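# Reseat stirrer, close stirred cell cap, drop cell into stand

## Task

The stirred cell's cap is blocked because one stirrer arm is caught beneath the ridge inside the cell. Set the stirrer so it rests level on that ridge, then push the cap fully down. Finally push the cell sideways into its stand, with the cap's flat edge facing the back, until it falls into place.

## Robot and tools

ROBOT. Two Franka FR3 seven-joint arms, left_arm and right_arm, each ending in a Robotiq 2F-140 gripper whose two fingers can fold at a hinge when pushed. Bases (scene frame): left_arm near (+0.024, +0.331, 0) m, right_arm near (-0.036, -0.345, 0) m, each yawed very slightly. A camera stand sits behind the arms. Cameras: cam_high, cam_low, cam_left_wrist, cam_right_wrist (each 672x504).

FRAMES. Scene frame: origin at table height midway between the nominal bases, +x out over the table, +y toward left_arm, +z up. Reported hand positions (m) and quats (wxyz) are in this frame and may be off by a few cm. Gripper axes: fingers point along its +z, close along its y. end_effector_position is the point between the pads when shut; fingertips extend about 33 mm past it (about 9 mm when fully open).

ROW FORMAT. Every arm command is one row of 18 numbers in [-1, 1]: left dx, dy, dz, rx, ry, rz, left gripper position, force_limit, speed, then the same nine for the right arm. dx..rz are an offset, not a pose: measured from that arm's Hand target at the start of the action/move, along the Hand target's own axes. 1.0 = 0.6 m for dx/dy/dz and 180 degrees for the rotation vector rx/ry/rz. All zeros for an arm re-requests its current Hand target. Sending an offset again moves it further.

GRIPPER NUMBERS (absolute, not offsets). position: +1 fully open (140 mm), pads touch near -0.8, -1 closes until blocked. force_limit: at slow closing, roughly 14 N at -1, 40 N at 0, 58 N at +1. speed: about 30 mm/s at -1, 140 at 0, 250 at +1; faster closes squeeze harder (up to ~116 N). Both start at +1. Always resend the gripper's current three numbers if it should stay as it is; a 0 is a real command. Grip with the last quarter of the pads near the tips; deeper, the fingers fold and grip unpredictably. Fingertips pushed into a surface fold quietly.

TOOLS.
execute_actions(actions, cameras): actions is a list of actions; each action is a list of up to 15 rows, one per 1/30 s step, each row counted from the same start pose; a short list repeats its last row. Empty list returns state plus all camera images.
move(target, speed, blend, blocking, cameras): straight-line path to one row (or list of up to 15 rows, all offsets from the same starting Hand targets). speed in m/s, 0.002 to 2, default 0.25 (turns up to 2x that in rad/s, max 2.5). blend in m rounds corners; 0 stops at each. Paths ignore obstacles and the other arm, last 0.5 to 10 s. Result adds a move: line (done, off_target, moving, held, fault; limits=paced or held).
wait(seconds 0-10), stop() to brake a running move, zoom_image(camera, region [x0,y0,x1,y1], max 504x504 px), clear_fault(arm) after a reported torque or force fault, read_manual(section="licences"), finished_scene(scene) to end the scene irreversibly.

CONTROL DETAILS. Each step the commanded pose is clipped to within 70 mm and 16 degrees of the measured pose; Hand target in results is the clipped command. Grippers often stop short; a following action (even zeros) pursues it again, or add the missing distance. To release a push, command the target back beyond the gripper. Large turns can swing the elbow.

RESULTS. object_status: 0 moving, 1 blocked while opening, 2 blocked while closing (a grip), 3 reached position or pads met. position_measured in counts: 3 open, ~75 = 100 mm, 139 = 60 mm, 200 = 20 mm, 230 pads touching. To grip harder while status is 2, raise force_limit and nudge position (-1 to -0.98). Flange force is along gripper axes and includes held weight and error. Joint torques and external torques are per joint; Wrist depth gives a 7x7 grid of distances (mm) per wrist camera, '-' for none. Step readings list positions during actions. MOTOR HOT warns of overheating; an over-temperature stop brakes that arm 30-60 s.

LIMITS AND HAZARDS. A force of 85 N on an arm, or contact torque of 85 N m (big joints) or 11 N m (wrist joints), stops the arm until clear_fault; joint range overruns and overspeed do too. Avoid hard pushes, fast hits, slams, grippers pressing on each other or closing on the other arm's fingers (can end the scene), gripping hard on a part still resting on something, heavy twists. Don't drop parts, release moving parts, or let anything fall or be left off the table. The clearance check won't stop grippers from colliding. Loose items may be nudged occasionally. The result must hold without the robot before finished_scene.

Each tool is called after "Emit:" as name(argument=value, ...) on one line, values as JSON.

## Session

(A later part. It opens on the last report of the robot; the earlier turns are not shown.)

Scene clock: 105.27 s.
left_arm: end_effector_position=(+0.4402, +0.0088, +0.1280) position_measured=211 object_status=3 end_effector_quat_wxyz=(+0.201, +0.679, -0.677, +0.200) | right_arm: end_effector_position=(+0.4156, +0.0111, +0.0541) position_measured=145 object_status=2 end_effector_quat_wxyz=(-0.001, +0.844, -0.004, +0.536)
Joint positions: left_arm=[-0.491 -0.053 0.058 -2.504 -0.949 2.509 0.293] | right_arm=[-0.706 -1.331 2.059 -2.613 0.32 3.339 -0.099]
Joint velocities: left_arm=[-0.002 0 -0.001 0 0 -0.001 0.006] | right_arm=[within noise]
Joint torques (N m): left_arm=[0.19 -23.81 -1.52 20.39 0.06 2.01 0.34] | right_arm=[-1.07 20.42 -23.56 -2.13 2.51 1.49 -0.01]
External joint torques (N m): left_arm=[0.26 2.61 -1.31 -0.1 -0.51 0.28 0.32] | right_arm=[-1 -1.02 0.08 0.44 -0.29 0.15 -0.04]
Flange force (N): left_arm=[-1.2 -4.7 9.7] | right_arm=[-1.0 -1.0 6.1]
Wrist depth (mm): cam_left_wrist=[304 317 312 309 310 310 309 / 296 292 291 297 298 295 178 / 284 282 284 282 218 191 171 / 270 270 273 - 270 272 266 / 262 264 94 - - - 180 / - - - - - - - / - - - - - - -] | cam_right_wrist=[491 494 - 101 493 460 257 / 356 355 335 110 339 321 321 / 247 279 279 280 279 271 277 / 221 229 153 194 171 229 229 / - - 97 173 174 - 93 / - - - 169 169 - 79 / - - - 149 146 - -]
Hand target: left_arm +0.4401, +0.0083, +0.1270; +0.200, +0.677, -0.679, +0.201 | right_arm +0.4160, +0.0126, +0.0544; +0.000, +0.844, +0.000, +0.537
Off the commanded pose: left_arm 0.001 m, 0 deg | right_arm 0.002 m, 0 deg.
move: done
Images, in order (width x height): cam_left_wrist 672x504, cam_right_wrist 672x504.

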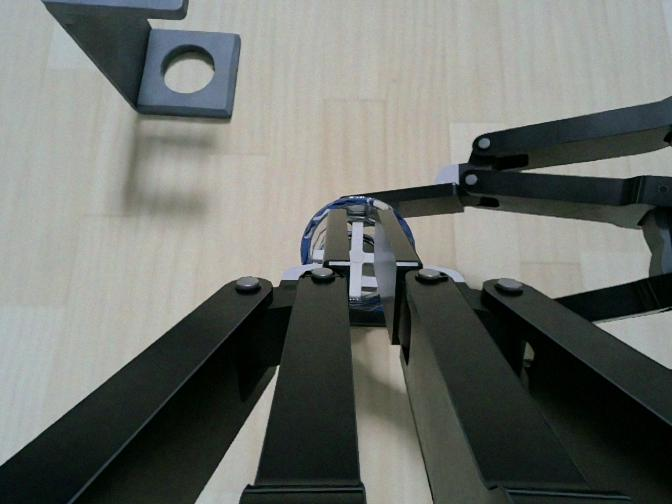

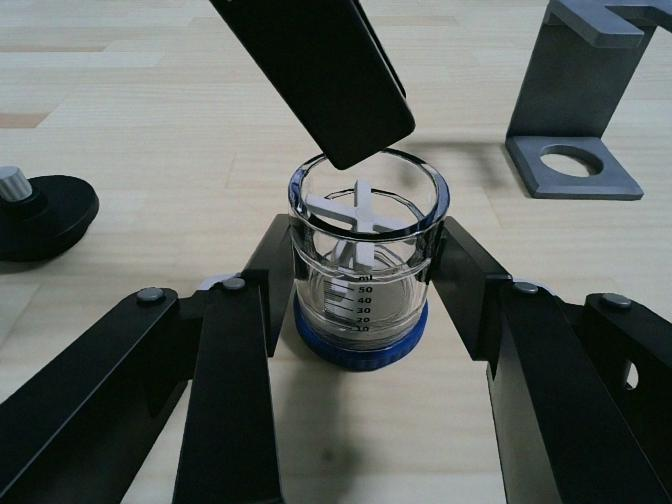

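Emit:
move(target=[-0.027,0.0013,0.0432,0,0,0,-0.65,-0.8,0,0,0,0,0,0,0,-1,-0.4,-1], speed=0.06, cameras=["cam_left_wrist","cam_right_wrist"])

Emit:
zoom_image(camera="cam_right_wrist", region=[270, 100, 470, 290])

Emit:
zoom_image(camera="cam_left_wrist", region=[280, 170, 440, 350])

Scene clock: 107.87 s.
left_arm: end_effector_position=(+0.4395, +0.0079, +0.0979) position_measured=211 object_status=3 end_effector_quat_wxyz=(+0.201, +0.679, -0.678, +0.200) | right_arm: end_effector_position=(+0.4156, +0.0113, +0.0541) position_measured=145 object_status=2 end_effector_quat_wxyz=(-0.001, +0.844, -0.004, +0.536)
Joint positions: left_arm=[-0.498 0.018 0.051 -2.501 -1.041 2.55 0.389] | right_arm=[-0.706 -1.331 2.059 -2.613 0.32 3.34 -0.1]
Joint velocities: left_arm=[0.001 -0.001 0 0 0 0 0.006] | right_arm=[within noise]
Joint torques (N m): left_arm=[0.29 -24.65 -1.64 19.12 0.06 1.99 0.42] | right_arm=[-0.95 20.48 -23.6 -2.2 2.6 1.42 0.09]
External joint torques (N m): left_arm=[0.28 3.02 -1.7 -0.12 -0.51 0.39 0.41] | right_arm=[-1.01 -1 -0.01 0.23 -0.18 0.07 0.06]
Flange force (N): left_arm=[-1.9 -4.4 12.1] | right_arm=[-1.0 -0.7 5.4]
Wrist depth (mm): cam_left_wrist=[269 - 276 276 276 274 274 / 262 264 264 264 263 173 161 / 250 251 252 252 192 166 151 / 241 242 244 130 242 241 241 / 232 234 94 - - - 228 / - - - - - - - / - - - - - - -] | cam_right_wrist=[- 71 - 490 491 459 - / 356 336 - 124 359 337 340 / 291 278 267 125 278 269 277 / 221 229 221 172 185 230 229 / - - 97 173 175 - 94 / - - - 169 169 - 79 / - - - 149 146 - -]
Hand target: left_arm +0.4394, +0.0078, +0.0965; +0.200, +0.677, -0.679, +0.201 | right_arm +0.4160, +0.0126, +0.0544; +0.000, +0.844, +0.000, +0.537
Off the commanded pose: left_arm 0.001 m, 0 deg | right_arm 0.001 m, 0 deg.
move: done
Images, in order (width x height): cam_left_wrist 672x504, cam_right_wrist 672x504.

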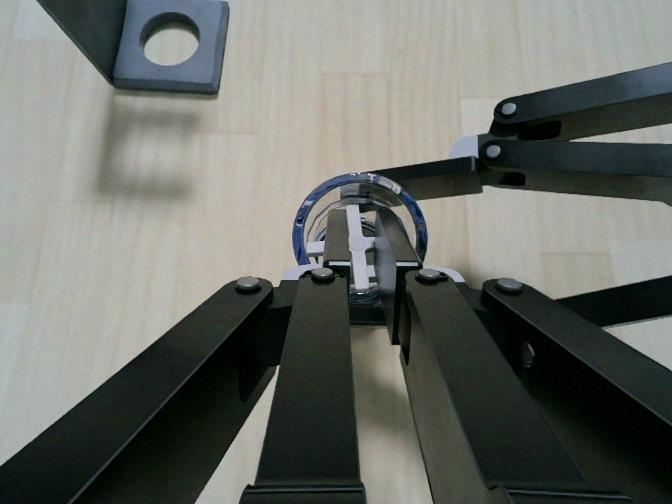

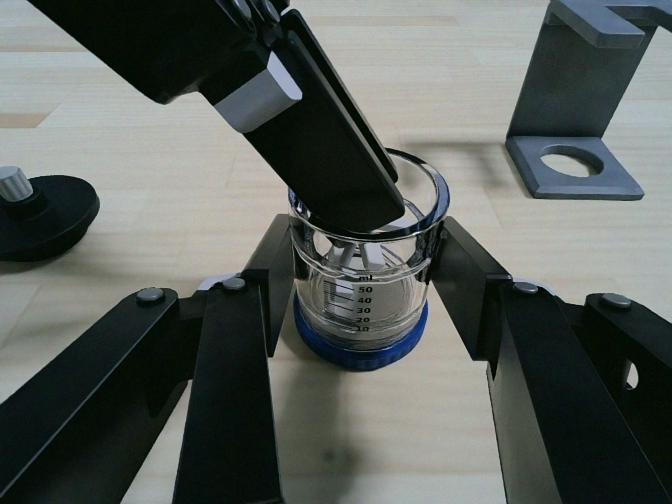

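Scaled by 2.520 from the camera's 672x504 image, which has a finer 960x720 frame.

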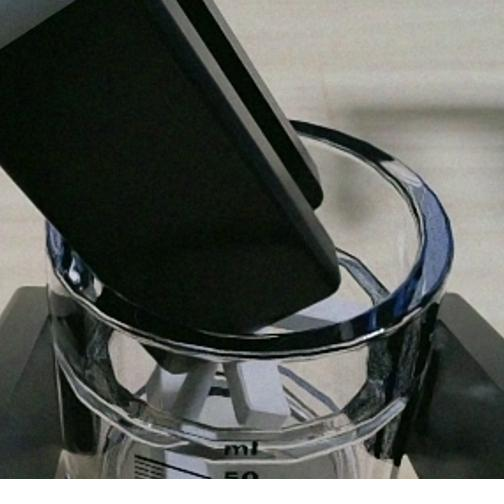

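Scaled by 2.800 from the camera's 672x504 image, which has a finer 960x720 frame.

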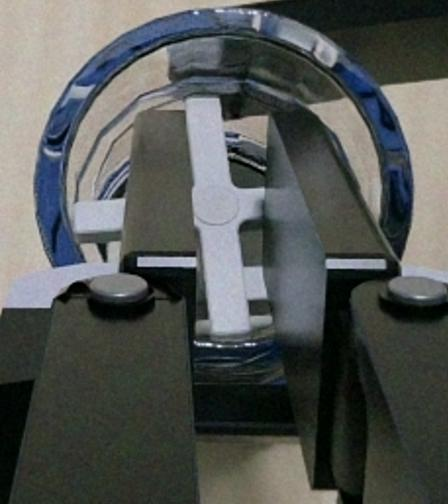

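Emit:
move(target=[-0.0021,0,-0.0014,0,0,0,-0.65,-0.8,0,0,0,0,0,0,0,-1,-0.4,-1], speed=0.03)

Emit:
move(target=[0,0,0,0,0,0,-1,-0.9,-1,0,0,0,0,0,0,-1,-0.4,-1], cameras=["cam_left_wrist","cam_right_wrist"])

Emit:
zoom_image(camera="cam_right_wrist", region=[270, 100, 470, 290])

Emit:
zoom_image(camera="cam_left_wrist", region=[280, 170, 440, 350])

Scene clock: 109.07 s.
left_arm: end_effector_position=(+0.4395, +0.0080, +0.0979) position_measured=211 object_status=3 end_effector_quat_wxyz=(+0.201, +0.677, -0.679, +0.200) | right_arm: end_effector_position=(+0.4156, +0.0113, +0.0541) position_measured=145 object_status=2 end_effector_quat_wxyz=(-0.001, +0.844, -0.004, +0.536)
Joint positions: left_arm=[-0.498 0.018 0.051 -2.501 -1.041 2.55 0.393] | right_arm=[-0.706 -1.331 2.059 -2.613 0.32 3.34 -0.1]
Joint torques (N m): left_arm=[0.26 -25.23 -1.03 18.47 0.15 1.75 0.5] | right_arm=[-0.92 20.48 -23.66 -2.13 2.61 1.43 -0.02]
External joint torques (N m): left_arm=[0.26 2.54 -1.07 -0.83 -0.43 0.15 0.48] | right_arm=[-0.88 -0.96 -0.02 0.36 -0.18 0.08 -0.05]
Flange force (N): left_arm=[-3.0 -2.0 9.2] | right_arm=[-0.8 -1.0 5.2]
Wrist depth (mm): cam_left_wrist=[275 270 275 275 275 274 274 / 264 261 262 264 263 174 162 / 253 251 251 252 194 166 150 / 241 242 244 146 241 241 240 / 232 236 94 - - - 227 / - - - - - - - / - - - - - - -] | cam_right_wrist=[- 71 - 493 492 487 263 / 355 338 100 124 357 334 338 / 291 278 267 125 278 270 277 / 221 229 152 171 172 229 230 / - - 90 172 174 - 93 / - - - 169 169 - 79 / - - - 149 146 - -]
Hand target: left_arm +0.4394, +0.0094, +0.0965; +0.200, +0.677, -0.679, +0.201 | right_arm +0.4160, +0.0126, +0.0544; +0.000, +0.844, +0.000, +0.537
Off the commanded pose: left_arm 0.002 m, 0 deg | right_arm 0.001 m, 0 deg.
move: done

Scene clock: 109.57 s.
left_arm: end_effector_position=(+0.4394, +0.0081, +0.0978) position_measured=222 object_status=2 end_effector_quat_wxyz=(+0.201, +0.677, -0.679, +0.200) | right_arm: end_effector_position=(+0.4156, +0.0113, +0.0541) position_measured=145 object_status=2 end_effector_quat_wxyz=(-0.001, +0.844, -0.004, +0.536)
Joint positions: left_arm=[-0.498 0.018 0.051 -2.502 -1.042 2.55 0.394] | right_arm=[-0.706 -1.331 2.059 -2.613 0.32 3.34 -0.1]
Joint torques (N m): left_arm=[0.24 -25.53 -1.04 18.62 0.14 1.73 0.33] | right_arm=[-0.94 20.41 -23.51 -2.23 2.6 1.4 -0.04]
External joint torques (N m): left_arm=[0.36 2.18 -0.97 -0.65 -0.43 0.15 0.32] | right_arm=[-1 -1.02 0.03 0.22 -0.18 0.05 -0.07]
Flange force (N): left_arm=[-2.4 -1.9 7.9] | right_arm=[-0.9 -0.7 5.4]
Wrist depth (mm): cam_left_wrist=[273 270 275 275 276 275 274 / 262 260 262 261 263 172 162 / 251 253 251 252 193 178 151 / 241 240 242 147 242 240 240 / 232 232 93 - - - 227 / - - - - - - - / - - - - - - -] | cam_right_wrist=[- - 81 494 494 499 262 / 357 337 107 123 356 319 322 / 290 279 267 129 279 271 278 / 221 229 152 183 171 229 229 / - - 97 173 174 - 93 / - - - 169 169 - 79 / - - - 150 146 - -]
Hand target: left_arm +0.4394, +0.0094, +0.0965; +0.200, +0.677, -0.679, +0.201 | right_arm +0.4160, +0.0126, +0.0544; +0.000, +0.844, +0.000, +0.537
Off the commanded pose: left_arm 0.002 m, 0 deg | right_arm 0.001 m, 0 deg.
move: done
Images, in order (width x height): cam_left_wrist 672x504, cam_right_wrist 672x504.

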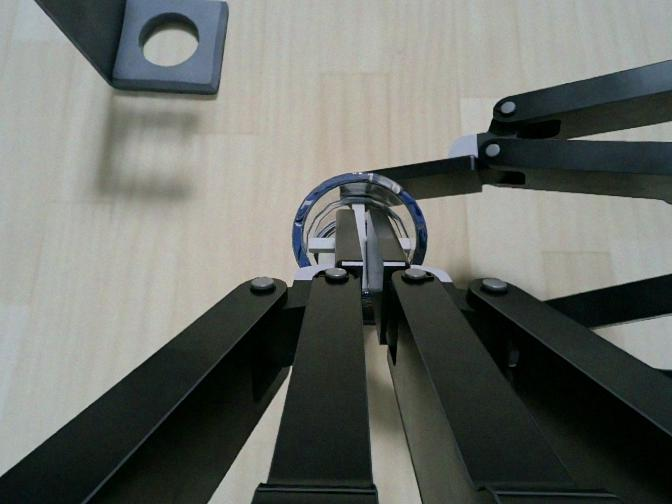

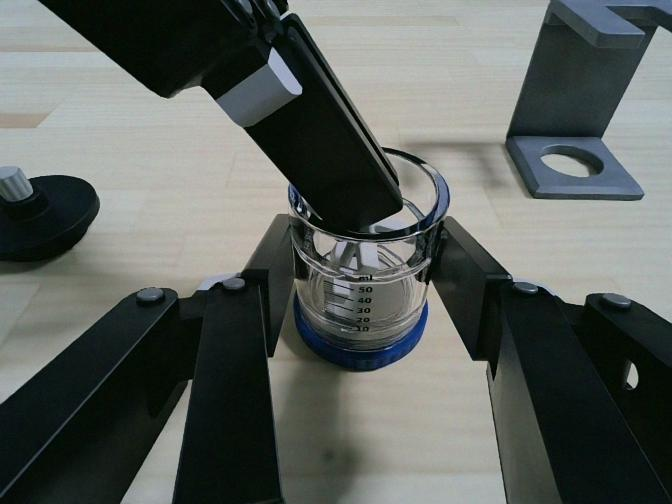

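Scaled by 2.520 from the camera's 672x504 image, which has a finer 960x720 frame.

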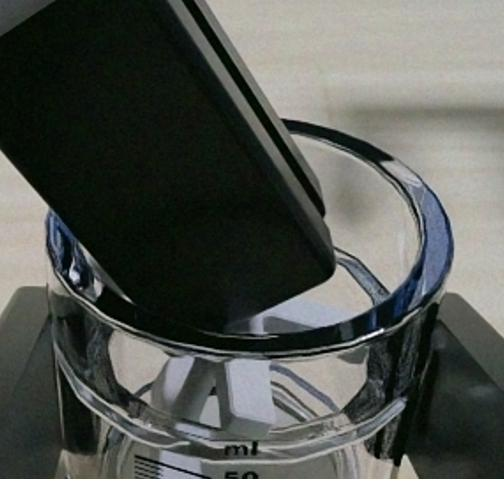

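Scaled by 2.800 from the camera's 672x504 image, which has a finer 960x720 frame.

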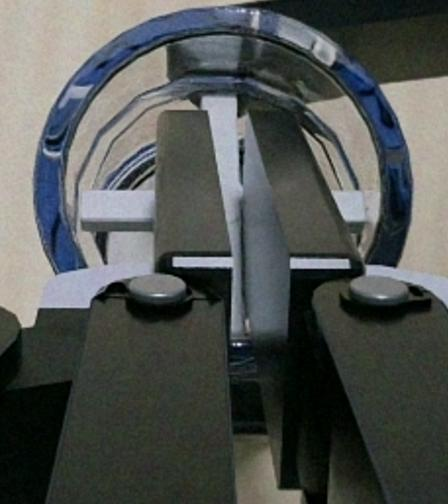

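Emit:
move(target=[[-0.0033,0,-0.0041,0,0,0,-1,-0.9,-1,0,0,0,0,0,0,-1,-0.4,-1],[0.0058,0,-0.0181,0,0,0,-1,-0.9,-1,0,0,0,0,0,0,-1,-0.4,-1]], speed=[0.02,0.02], cameras=["cam_left_wrist","cam_right_wrist"])

Emit:
zoom_image(camera="cam_right_wrist", region=[270, 100, 470, 290])

Emit:
zoom_image(camera="cam_left_wrist", region=[280, 170, 440, 350])

Scene clock: 112.10 s.
left_arm: end_effector_position=(+0.4399, +0.0112, +0.1074) position_measured=222 object_status=2 end_effector_quat_wxyz=(+0.199, +0.675, -0.681, +0.202) | right_arm: end_effector_position=(+0.4153, +0.0130, +0.0541) position_measured=145 object_status=2 end_effector_quat_wxyz=(-0.002, +0.844, -0.003, +0.536)
Joint positions: left_arm=[-0.497 -0.009 0.059 -2.508 -1.013 2.538 0.375] | right_arm=[-0.706 -1.331 2.059 -2.612 0.319 3.342 -0.1]
Joint velocities: left_arm=[0 0.001 0 -0.001 0 0 -0.006] | right_arm=[within noise]
Joint torques (N m): left_arm=[0.58 -25.96 -0.92 19.13 1.12 1.47 -0.13] | right_arm=[-0.95 20.54 -23.53 -2.61 2.66 1.24 0.01]
External joint torques (N m): left_arm=[0.59 1.14 -0.89 -0.46 0.55 -0.16 -0.15] | right_arm=[-0.97 -0.97 0.11 -0.17 -0.13 -0.11 -0.02]
Flange force (N): left_arm=[0.4 -1.8 0.7] | right_arm=[-1.0 -0.1 4.2]
Wrist depth (mm): cam_left_wrist=[285 279 288 287 285 286 284 / 273 271 273 273 273 181 164 / 262 262 261 262 199 176 157 / 252 251 252 147 250 249 250 / 243 245 93 - - - 236 / - - - - - - - / - - - - - - -] | cam_right_wrist=[458 - 89 492 494 459 229 / 356 356 321 116 356 299 320 / 245 279 279 130 279 268 267 / 217 229 153 191 185 230 230 / - - 97 173 174 - 93 / - - - 169 169 - 79 / - - - 149 146 - -]
Hand target: left_arm +0.4394, +0.0123, +0.1075; +0.200, +0.677, -0.679, +0.201 | right_arm +0.4160, +0.0126, +0.0544; +0.000, +0.844, +0.000, +0.537
Off the commanded pose: left_arm 0.001 m, 0 deg | right_arm 0.001 m, 0 deg.
move: done
Images, in order (width x height): cam_left_wrist 672x504, cam_right_wrist 672x504.

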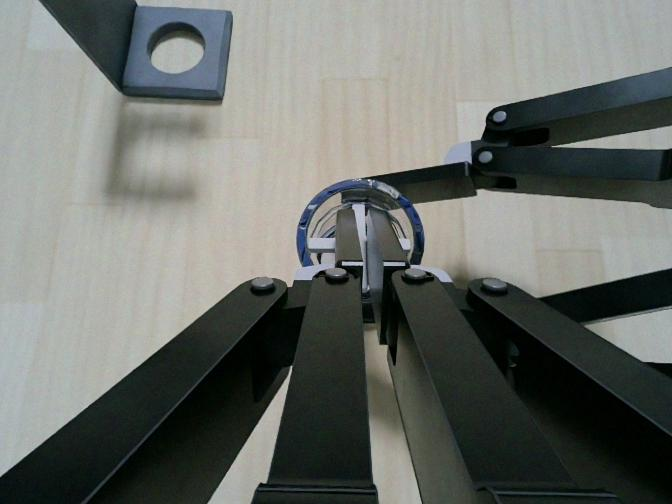

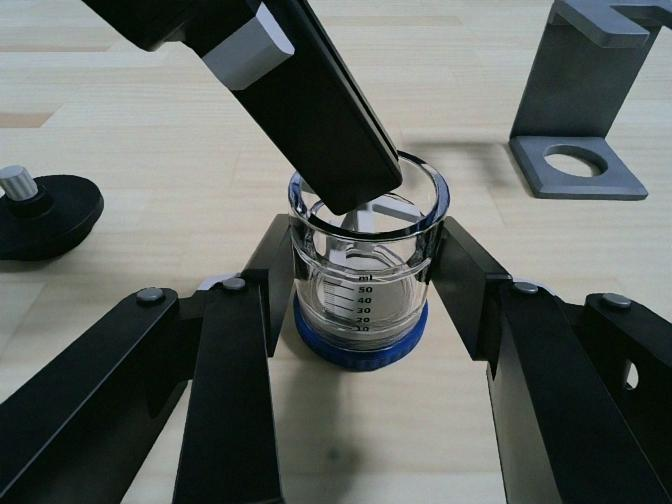

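Scaled by 2.520 from the camera's 672x504 image, which has a finer 960x720 frame.

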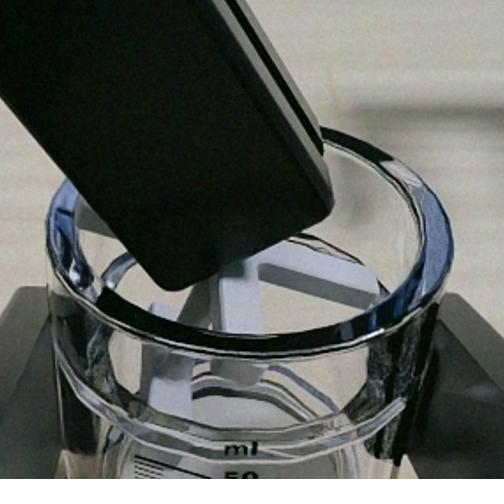

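Scaled by 2.800 from the camera's 672x504 image, which has a finer 960x720 frame.

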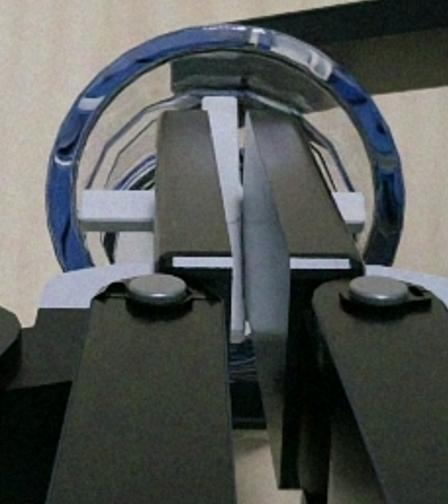

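Emit:
move(target=[[0.0028,0,0.0018,0,0,0,-1,-0.9,-1,0,0,0,0,0,0,-1,-0.4,-1],[-0.0031,0,0.0109,0,0,0,-1,-0.9,-1,0,0,0,0,0,0,-1,-0.4,-1]], speed=[0.02,0.02], cameras=["cam_left_wrist","cam_right_wrist"])

Emit:
zoom_image(camera="cam_right_wrist", region=[270, 100, 470, 290])

Emit:
zoom_image(camera="cam_left_wrist", region=[280, 170, 440, 350])

Scene clock: 114.03 s.
left_arm: end_effector_position=(+0.4392, +0.0105, +0.1020) position_measured=222 object_status=2 end_effector_quat_wxyz=(+0.201, +0.679, -0.677, +0.200) | right_arm: end_effector_position=(+0.4153, +0.0130, +0.0541) position_measured=145 object_status=2 end_effector_quat_wxyz=(-0.002, +0.844, -0.002, +0.536)
Joint positions: left_arm=[-0.497 0.004 0.057 -2.506 -1.027 2.542 0.379] | right_arm=[-0.706 -1.331 2.059 -2.612 0.319 3.342 -0.1]
Joint velocities: left_arm=[0.001 -0.001 0.001 -0.001 -0.001 0.001 0.005] | right_arm=[within noise]
Joint torques (N m): left_arm=[0.41 -24.72 -1.41 19.21 0.23 1.97 0.37] | right_arm=[-0.93 20.43 -23.47 -2.86 2.72 1.13 0]
External joint torques (N m): left_arm=[0.48 2.55 -1.35 -0.19 -0.34 0.37 0.35] | right_arm=[-0.87 -1.06 0.23 -0.39 -0.08 -0.22 -0.03]
Flange force (N): left_arm=[-1.8 -3.9 9.6] | right_arm=[-1.4 0.2 3.4]
Wrist depth (mm): cam_left_wrist=[276 270 280 280 279 280 280 / 267 265 266 267 266 175 163 / 256 257 256 257 196 169 153 / 245 246 247 133 245 246 244 / 236 238 93 - - - 232 / - - - - - - - / - - - - - - -] | cam_right_wrist=[- - 90 491 491 459 261 / 355 357 115 119 355 304 339 / 291 279 268 129 280 268 278 / 218 229 222 191 185 229 230 / - - 90 173 174 - 93 / - - - 169 169 - 79 / - - - 150 146 - -]
Hand target: left_arm +0.4394, +0.0103, +0.1010; +0.200, +0.677, -0.679, +0.201 | right_arm +0.4160, +0.0126, +0.0544; +0.000, +0.844, +0.000, +0.537
Off the commanded pose: left_arm 0.001 m, 0 deg | right_arm 0.001 m, 0 deg.
move: done
Images, in order (width x height): cam_left_wrist 672x504, cam_right_wrist 672x504.

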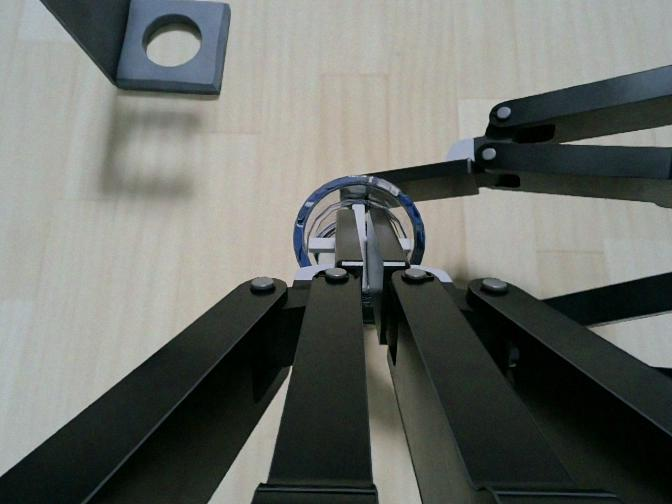

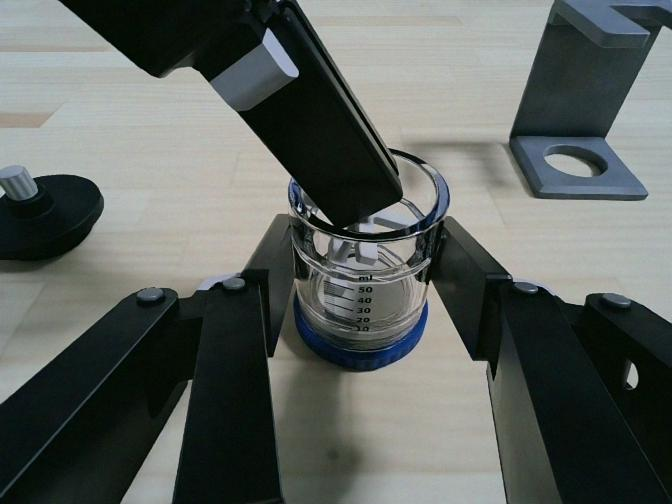

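Scaled by 2.520 from the camera's 672x504 image, which has a finer 960x720 frame.

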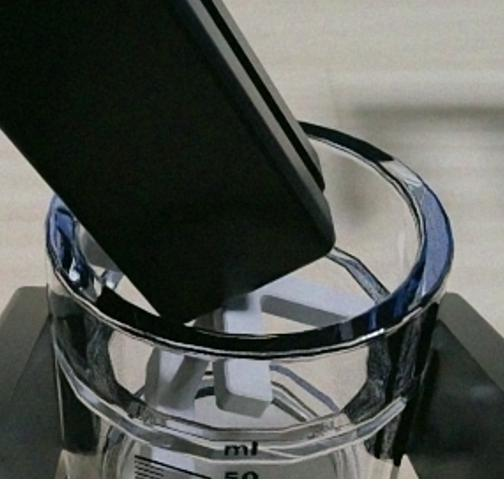

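Scaled by 2.800 from the camera's 672x504 image, which has a finer 960x720 frame.

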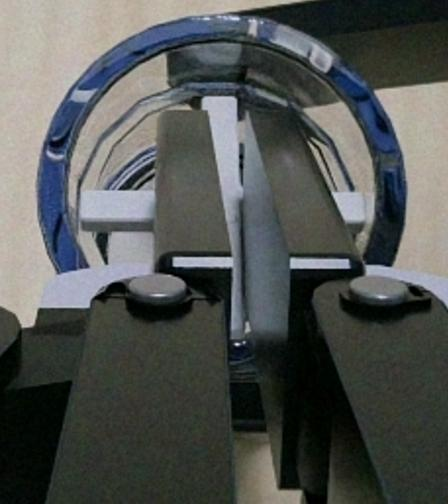

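Emit:
zoom_image(camera="cam_left_wrist", region=[288, 172, 432, 272])

Scaled by 3.500 from the camera's 672x504 image, which has a finer 960x720 frame.

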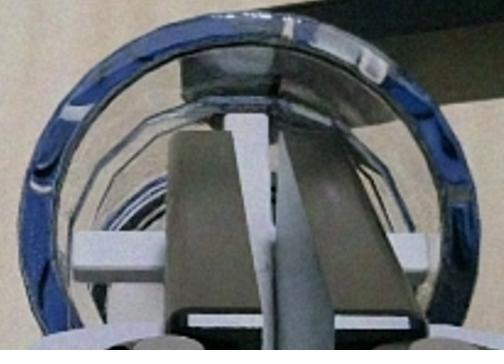

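Emit:
move(target=[[0.0042,0,-0.0003,0,0,0,-1,-0.9,-1,0,0,0,0,0,0,-1,-0.4,-1],[-0.0004,0,0.0067,0,0,0,-1,-0.9,-1,0,0,0,0,0,0,-1,-0.4,-1]], speed=[0.02,0.015], cameras=["cam_left_wrist","cam_right_wrist"])

Emit:
zoom_image(camera="cam_right_wrist", region=[270, 100, 470, 290])

Emit:
zoom_image(camera="cam_left_wrist", region=[288, 172, 432, 272])

Scene clock: 116.17 s.
left_arm: end_effector_position=(+0.4404, +0.0088, +0.1006) position_measured=222 object_status=2 end_effector_quat_wxyz=(+0.201, +0.679, -0.677, +0.202) | right_arm: end_effector_position=(+0.4163, +0.0112, +0.0540) position_measured=145 object_status=2 end_effector_quat_wxyz=(-0.001, +0.844, -0.004, +0.536)
Joint positions: left_arm=[-0.497 0.011 0.054 -2.503 -1.038 2.547 0.388] | right_arm=[-0.709 -1.331 2.059 -2.612 0.319 3.341 -0.1]
Joint velocities: left_arm=[0 0.001 -0.001 0.001 -0.002 0.002 0.006] | right_arm=[within noise]
Joint torques (N m): left_arm=[-0.2 -22.33 -2.19 18.91 -0.01 2.18 0.49] | right_arm=[0.42 20.7 -23.47 -1.59 2.7 1.6 -0.04]
External joint torques (N m): left_arm=[-0.2 5.31 -2.21 -0.51 -0.58 0.57 0.48] | right_arm=[0.48 -0.79 0.17 0.88 -0.09 0.26 -0.07]
Flange force (N): left_arm=[-2.6 -7.5 19.2] | right_arm=[-2.2 -2.0 1.4]
Wrist depth (mm): cam_left_wrist=[276 - 280 279 279 279 278 / 265 264 266 265 266 175 163 / 255 254 255 254 195 168 152 / 244 244 245 133 244 243 243 / 234 235 93 - - - 230 / - - - - - - - / - - - - - - -] | cam_right_wrist=[- - - 495 493 427 229 / 355 337 115 120 358 319 322 / 286 279 267 129 279 267 278 / 221 229 153 172 172 229 229 / - - 97 173 174 - 93 / - - - 169 169 - 79 / - - - 149 146 - -]
Hand target: left_arm +0.4394, +0.0084, +0.0975; +0.200, +0.677, -0.679, +0.201 | right_arm +0.4160, +0.0126, +0.0544; +0.000, +0.844, +0.000, +0.537
Off the commanded pose: left_arm 0.003 m, 0 deg | right_arm 0.001 m, 0 deg.
move: done
Images, in order (width x height): cam_left_wrist 672x504, cam_right_wrist 672x504.

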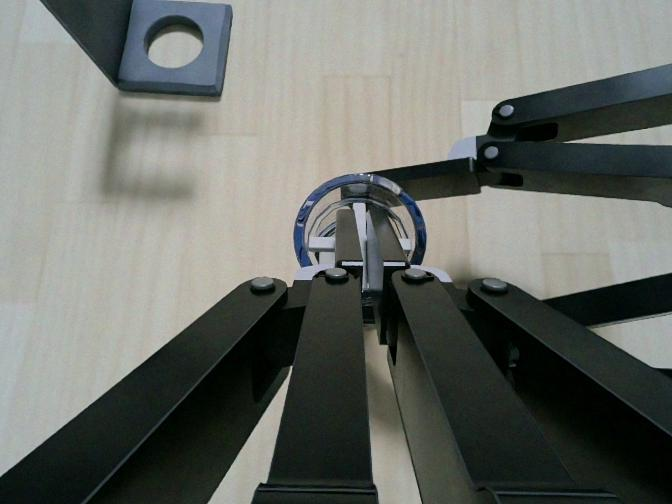

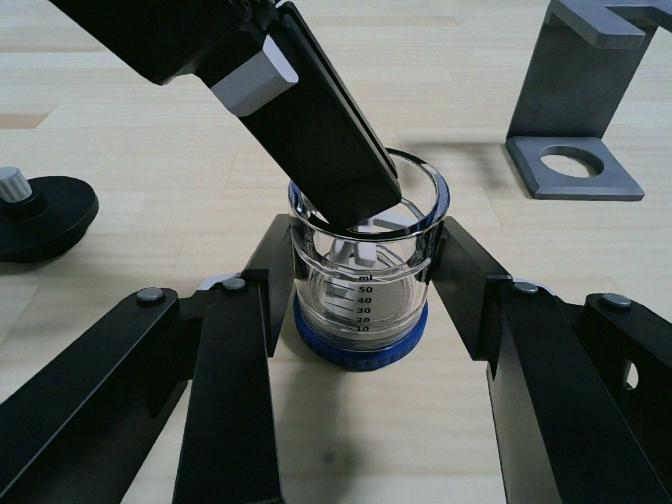

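Scaled by 2.520 from the camera's 672x504 image, which has a finer 960x720 frame.

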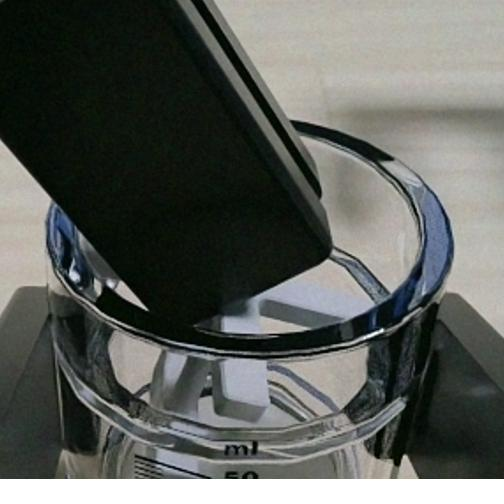

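Scaled by 3.500 from the camera's 672x504 image, which has a finer 960x720 frame.

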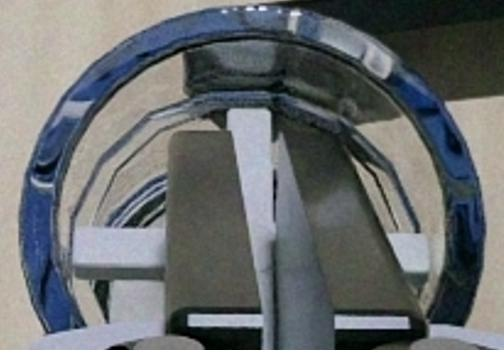

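Emit:
move(target=[0.0023,0,-0.0035,0,0,0,-1,-0.9,-1,0,0,0,0,0,0,-1,-0.4,-1], speed=0.02)

Emit:
move(target=[0,0,0,0,0,0,-0.65,-0.9,-1,0,0,0,0,0,0,-1,-0.4,-1], cameras=["cam_left_wrist","cam_right_wrist"])

Emit:
zoom_image(camera="cam_right_wrist", region=[270, 100, 470, 290])

Emit:
zoom_image(camera="cam_left_wrist", region=[280, 170, 440, 350])

Scene clock: 117.23 s.
left_arm: end_effector_position=(+0.4404, +0.0087, +0.1007) position_measured=222 object_status=2 end_effector_quat_wxyz=(+0.201, +0.678, -0.678, +0.202) | right_arm: end_effector_position=(+0.4163, +0.0111, +0.0540) position_measured=145 object_status=2 end_effector_quat_wxyz=(-0.001, +0.844, -0.004, +0.536)
Joint positions: left_arm=[-0.497 0.011 0.054 -2.503 -1.038 2.547 0.389] | right_arm=[-0.709 -1.331 2.059 -2.612 0.319 3.341 -0.1]
Joint torques (N m): left_arm=[0.12 -24.91 -1.86 19.04 1.05 2 -0.02] | right_arm=[0.45 20.7 -23.53 -1.56 2.73 1.63 0.04]
External joint torques (N m): left_arm=[0.1 2.57 -1.91 -0.3 0.48 0.4 -0.04] | right_arm=[0.46 -0.82 0.12 0.91 -0.06 0.28 0.02]
Flange force (N): left_arm=[0.8 -3.9 7.1] | right_arm=[-2.3 -2.0 1.6]
Wrist depth (mm): cam_left_wrist=[274 287 280 278 279 278 277 / 265 265 266 265 265 175 163 / 254 254 256 256 196 168 152 / 245 245 247 133 244 242 244 / 235 236 93 - - - 230 / - - - - - - - / - - - - - - -] | cam_right_wrist=[- - - 491 491 458 229 / 356 338 115 119 357 325 338 / 294 279 267 129 279 270 277 / 220 229 152 184 185 230 230 / - - 97 173 174 - 93 / - - - 168 169 - 79 / - - - 150 146 - -]
Hand target: left_arm +0.4394, +0.0083, +0.1000; +0.200, +0.677, -0.679, +0.201 | right_arm +0.4160, +0.0126, +0.0544; +0.000, +0.844, +0.000, +0.537
Off the commanded pose: left_arm 0.001 m, 0 deg | right_arm 0.002 m, 0 deg.
move: done

Scene clock: 117.73 s.
left_arm: end_effector_position=(+0.4402, +0.0085, +0.1007) position_measured=211 object_status=0 end_effector_quat_wxyz=(+0.201, +0.678, -0.678, +0.202) | right_arm: end_effector_position=(+0.4163, +0.0111, +0.0540) position_measured=145 object_status=2 end_effector_quat_wxyz=(-0.001, +0.844, -0.004, +0.536)
Joint positions: left_arm=[-0.497 0.011 0.053 -2.503 -1.038 2.547 0.389] | right_arm=[-0.709 -1.331 2.059 -2.612 0.319 3.341 -0.1]
Joint torques (N m): left_arm=[0.25 -25.66 -1.75 19.33 1.05 1.72 0] | right_arm=[0.08 20.58 -23.55 -2.31 2.71 1.36 0]
External joint torques (N m): left_arm=[0.23 1.8 -1.8 0.03 0.48 0.12 -0.01] | right_arm=[0.05 -0.89 -0.01 0.17 -0.06 0.02 -0.02]
Flange force (N): left_arm=[1.1 -3.6 4.8] | right_arm=[-1.5 -0.9 1.1]
Wrist depth (mm): cam_left_wrist=[277 - 278 278 279 278 278 / 266 265 267 265 265 175 163 / 254 256 255 255 195 168 152 / 244 244 246 130 243 242 243 / 234 239 94 - - - 230 / - - - - - - - / - - - - - - -] | cam_right_wrist=[- - - 492 494 458 228 / 355 338 108 124 356 321 338 / 245 280 267 125 278 278 279 / 219 229 153 184 185 230 230 / - - 97 173 174 - 93 / - - - 169 169 - 79 / - - - 149 146 - -]
Hand target: left_arm +0.4394, +0.0083, +0.1000; +0.200, +0.677, -0.679, +0.201 | right_arm +0.4160, +0.0126, +0.0544; +0.000, +0.844, +0.000, +0.537
Off the commanded pose: left_arm 0.001 m, 0 deg | right_arm 0.002 m, 0 deg.
move: done
Images, in order (width x height): cam_left_wrist 672x504, cam_right_wrist 672x504.

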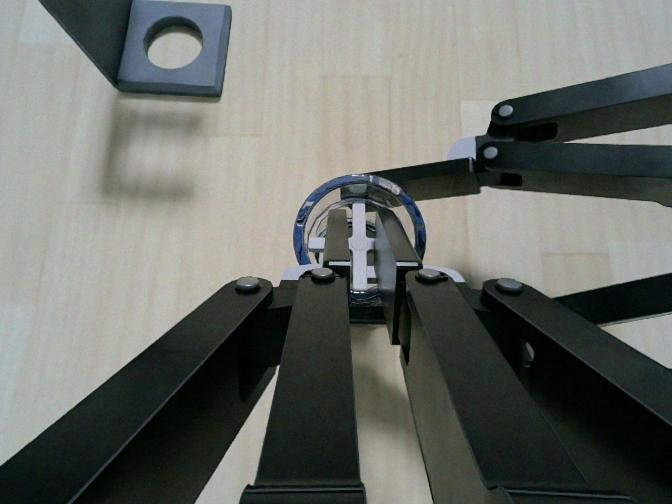

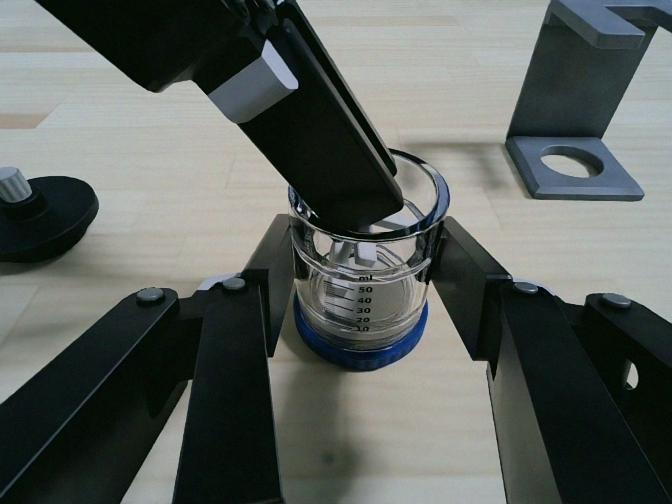

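Scaled by 2.520 from the camera's 672x504 image, which has a finer 960x720 frame.

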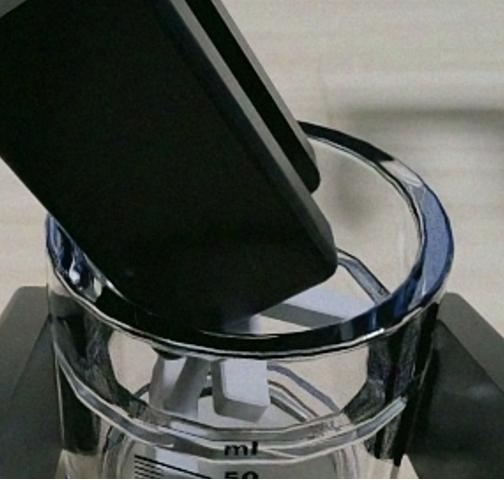

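Scaled by 2.800 from the camera's 672x504 image, which has a finer 960x720 frame.

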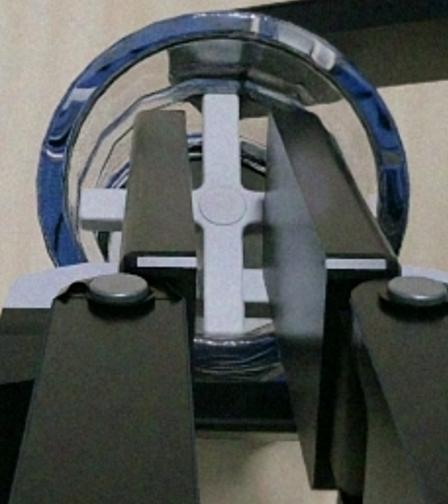

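Rise.

Emit:
move(target=[0.0545,0,0.0839,0,0,0,-0.65,-0.9,-1,0,0,0,0,0,0,-1,-0.4,-1], speed=0.08, cameras=["cam_left_wrist","cam_right_wrist"])

Emit:
zoom_image(camera="cam_right_wrist", region=[270, 130, 470, 290])

Emit:
zoom_image(camera="cam_left_wrist", region=[280, 170, 440, 350])

Scene clock: 119.07 s.
left_arm: end_effector_position=(+0.4536, -0.0445, +0.0983) position_measured=211 object_status=3 end_effector_quat_wxyz=(+0.196, +0.675, -0.677, +0.219) | right_arm: end_effector_position=(+0.4305, -0.0388, +0.0539) position_measured=145 object_status=2 end_effector_quat_wxyz=(+0.041, +0.841, -0.036, +0.538)
Joint positions: left_arm=[-0.54 0.099 -0.005 -2.413 -1.124 2.62 0.389] | right_arm=[-0.728 -1.34 2.061 -2.643 0.319 3.287 -0.09]
Joint velocities: left_arm=[0.002 0.002 -0.003 0 -0.003 0.004 0.001] | right_arm=[within noise]
Joint torques (N m): left_arm=[-5.05 -8.13 -7.25 15.49 -0.56 2.81 -0.02] | right_arm=[15.48 24.98 -24.71 12.18 1.81 8.45 -0.39]
External joint torques (N m): left_arm=[-5.15 22.68 -7.46 -4.01 -1.25 1.15 -0.03] | right_arm=[15.47 4.38 -1.52 15.33 -0.88 7.23 -0.42]
Flange force (N): left_arm=[-3.8 -20.4 70.4] | right_arm=[-3.1 -21.3 -21.4]
Wrist depth (mm): cam_left_wrist=[168 282 283 280 276 275 272 / 268 - 270 266 263 263 155 / 261 258 254 254 246 164 147 / 247 246 246 120 240 239 235 / 239 - 92 - - - 228 / - - - - - - - / - - - - - - -] | cam_right_wrist=[- - - 503 438 238 547 / 339 326 - 129 299 360 382 / 268 271 264 125 284 287 294 / 222 224 217 173 172 236 237 / - - 97 174 175 - 93 / - - - 168 169 - 79 / - - - 148 146 - -]
Hand target: left_arm +0.4393, -0.0465, +0.0755; +0.200, +0.677, -0.679, +0.201 | right_arm +0.4160, +0.0126, +0.0544; +0.000, +0.844, +0.000, +0.537
Off the commanded pose: left_arm 0.027 m, 2 deg | right_arm 0.053 m, 6 deg.
move: off_target (left_arm, right_arm)
Images, in order (width x height): cam_left_wrist 672x504, cam_right_wrist 672x504.

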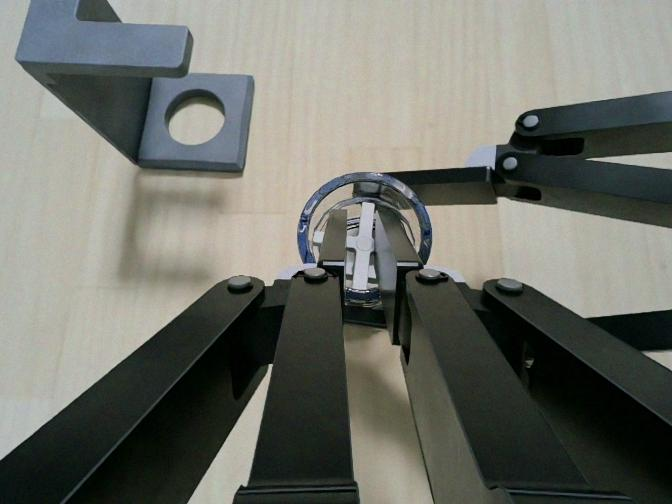

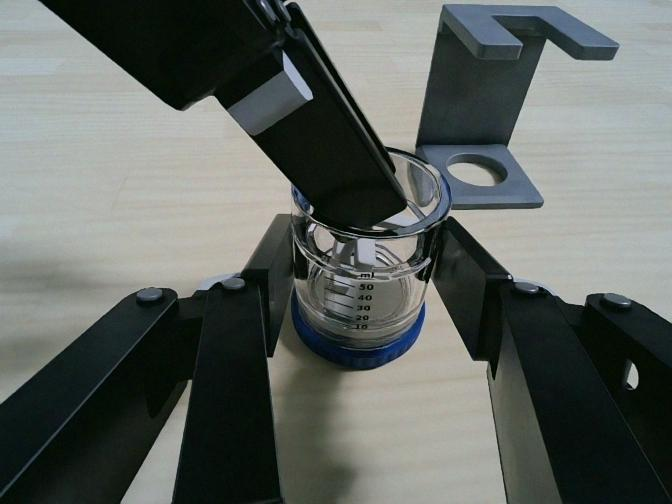

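Scaled by 2.520 from the camera's 672x504 image, which has a finer 960x720 frame.

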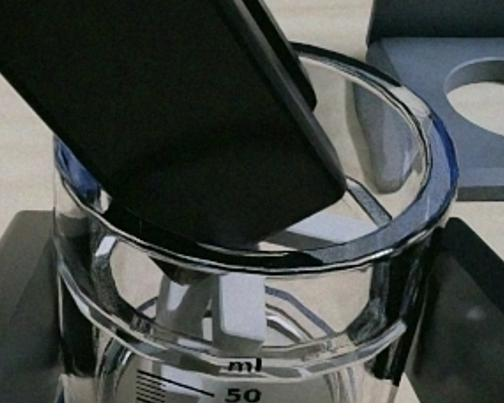

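Scaled by 2.800 from the camera's 672x504 image, which has a finer 960x720 frame.

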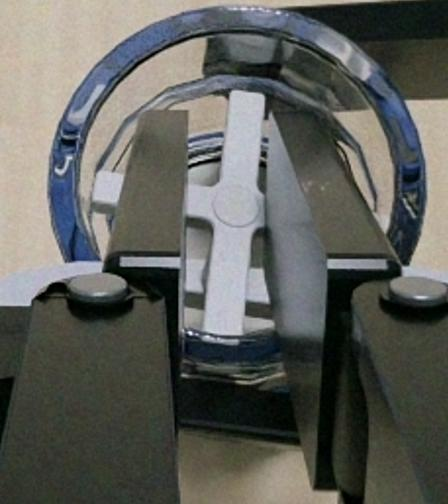

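Emit:
move(target=[[0.0195,-0.0238,-0.0361,0,0,0,-0.65,-0.9,-1,0.0102,0.0857,0.0219,-0.0343,0.0016,0.0053,-1,-0.4,-1],[0.0467,-0.0238,-0.0781,0,0,0,-0.65,-0.9,-1,0.0102,0.0857,0.0219,-0.0343,0.0016,0.0053,-1,-0.4,-1]], speed=[0.08,0.08], blend=[0.01], cameras=["cam_left_wrist","cam_right_wrist"])

Emit:
zoom_image(camera="cam_right_wrist", region=[270, 130, 470, 290])

Emit:
zoom_image(camera="cam_left_wrist", region=[280, 170, 440, 350])

blend must be one number or one for each of the 2 targets, got a list of 1; nothing of the call was run

Scaled by 2.520 from the camera's 672x504 image, which has a finer 960x720 frame.

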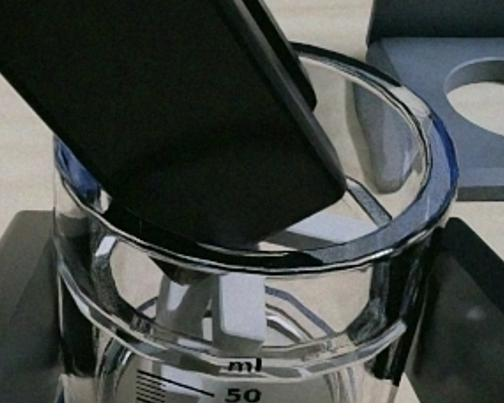

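Scaled by 2.800 from the camera's 672x504 image, which has a finer 960x720 frame.

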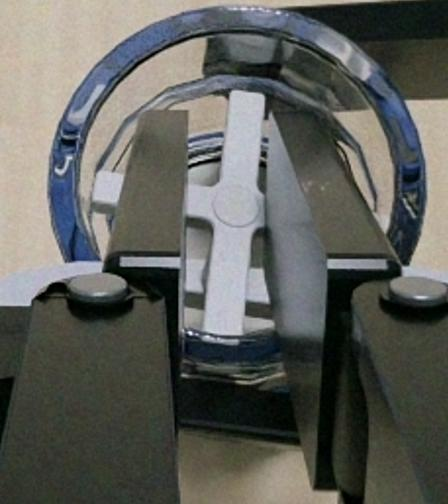

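Emit:
move(target=[[0.0195,-0.0238,-0.0361,0,0,0,-0.65,-0.9,-1,0.0102,0.0857,0.0219,-0.0343,0.0016,0.0053,-1,-0.4,-1],[0.0467,-0.0238,-0.0781,0,0,0,-0.65,-0.9,-1,0.0102,0.0857,0.0219,-0.0343,0.0016,0.0053,-1,-0.4,-1]], speed=[0.08,0.08], blend=0.01, cameras=["cam_left_wrist","cam_right_wrist"])

Emit:
zoom_image(camera="cam_right_wrist", region=[270, 130, 470, 290])

Emit:
zoom_image(camera="cam_left_wrist", region=[280, 170, 440, 350])

Scene clock: 122.20 s.
left_arm: end_effector_position=(+0.4532, -0.0446, +0.1291) position_measured=211 object_status=3 end_effector_quat_wxyz=(+0.200, +0.676, -0.680, +0.201) | right_arm: end_effector_position=(+0.4302, -0.0399, +0.0540) position_measured=145 object_status=2 end_effector_quat_wxyz=(+0.041, +0.841, -0.037, +0.538)
Joint positions: left_arm=[-0.54 0.04 0.016 -2.396 -0.959 2.547 0.225] | right_arm=[-0.727 -1.34 2.061 -2.645 0.319 3.285 -0.089]
Joint velocities: left_arm=[0 0.001 -0.001 -0.001 -0.001 0 -0.006] | right_arm=[within noise]
Joint torques (N m): left_arm=[0.3 -28.35 -0.91 21.05 1.17 1.68 -0.2] | right_arm=[-1.19 19.66 -23.31 -3.19 2.86 1.17 0.09]
External joint torques (N m): left_arm=[0.3 1.69 -0.98 0.28 0.52 -0.17 -0.22] | right_arm=[-1.18 -0.91 -0.14 -0.03 0.17 -0.04 0.06]
Flange force (N): left_arm=[1.9 -4.8 3.2] | right_arm=[-0.7 -0.6 5.1]
Wrist depth (mm): cam_left_wrist=[310 307 310 312 309 310 307 / 296 - 299 297 297 297 294 / 286 284 283 283 284 187 178 / 273 273 276 - 271 270 188 / 263 267 94 - - - 174 / - - - - - - - / - - - - - - -] | cam_right_wrist=[464 469 - 100 263 239 550 / 340 346 336 110 115 352 382 / 268 272 275 279 271 279 293 / 222 223 217 190 172 236 238 / - - 97 174 175 - 93 / - - - 168 169 - 79 / - - - 148 147 - -]
Hand target: left_arm +0.4535, -0.0445, +0.1301; +0.200, +0.677, -0.679, +0.201 | right_arm +0.4305, -0.0389, +0.0544; +0.041, +0.841, -0.036, +0.538
Off the commanded pose: left_arm 0.001 m, 0 deg | right_arm 0.001 m, 0 deg.
move: done
Images, in order (width x height): cam_left_wrist 672x504, cam_right_wrist 672x504.

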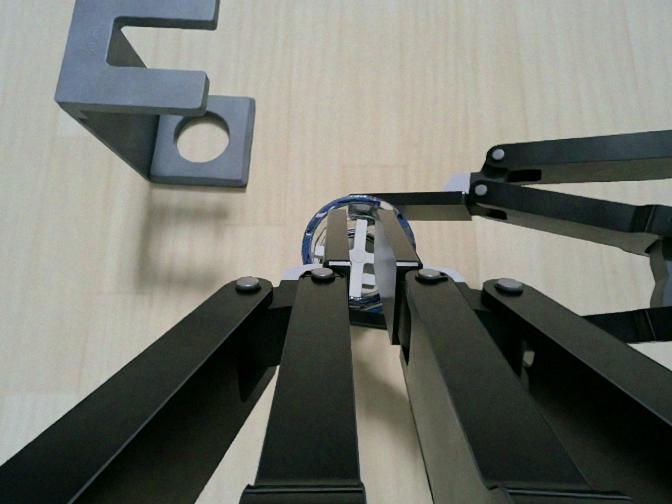

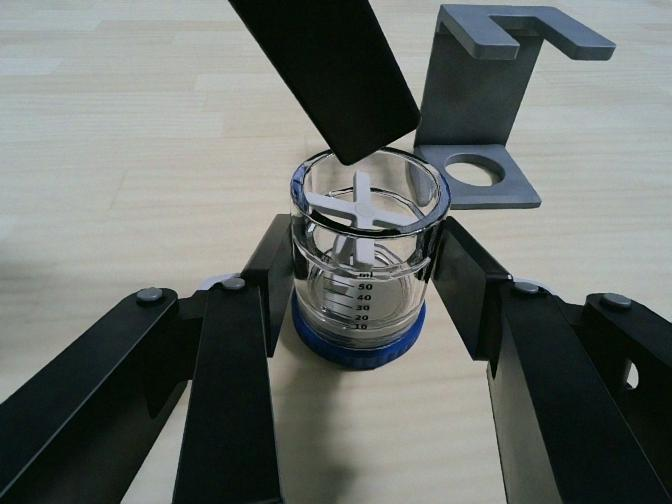

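Scaled by 2.520 from the camera's 672x504 image, which has a finer 960x720 frame.

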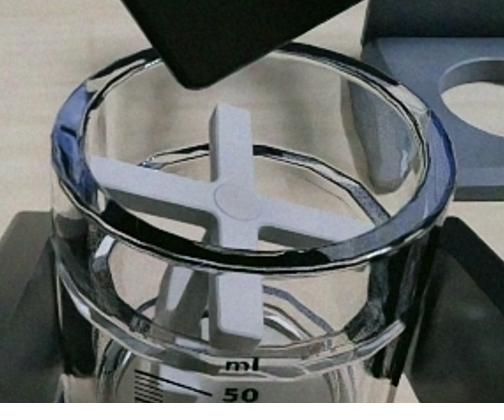

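Scaled by 2.800 from the camera's 672x504 image, which has a finer 960x720 frame.

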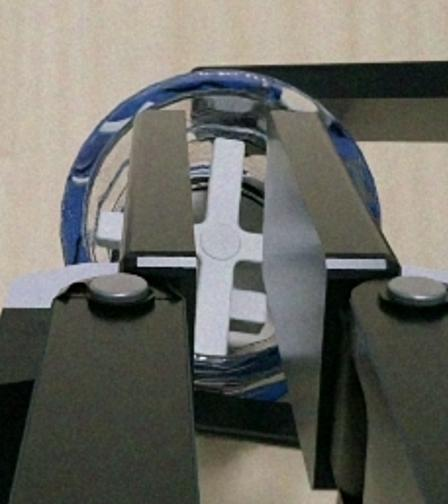

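Emit:
zoom_image(camera="cam_right_wrist", region=[285, 140, 465, 280])

Emit:
zoom_image(camera="cam_right_wrist", region=[360, 170, 460, 250])

Scaled by 2.800 from the camera's 672x504 image, which has a finer 960x720 frame.

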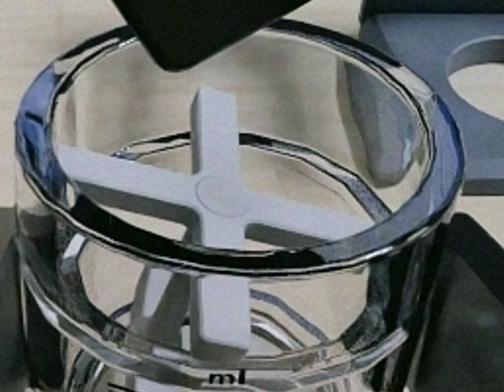

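Scaled by 5.040 from the camera's 672x504 image, which has a finer 960x720 frame.

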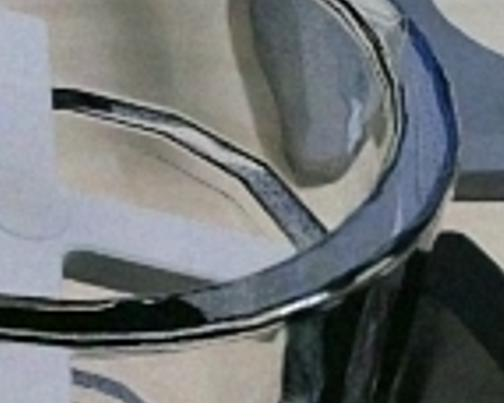

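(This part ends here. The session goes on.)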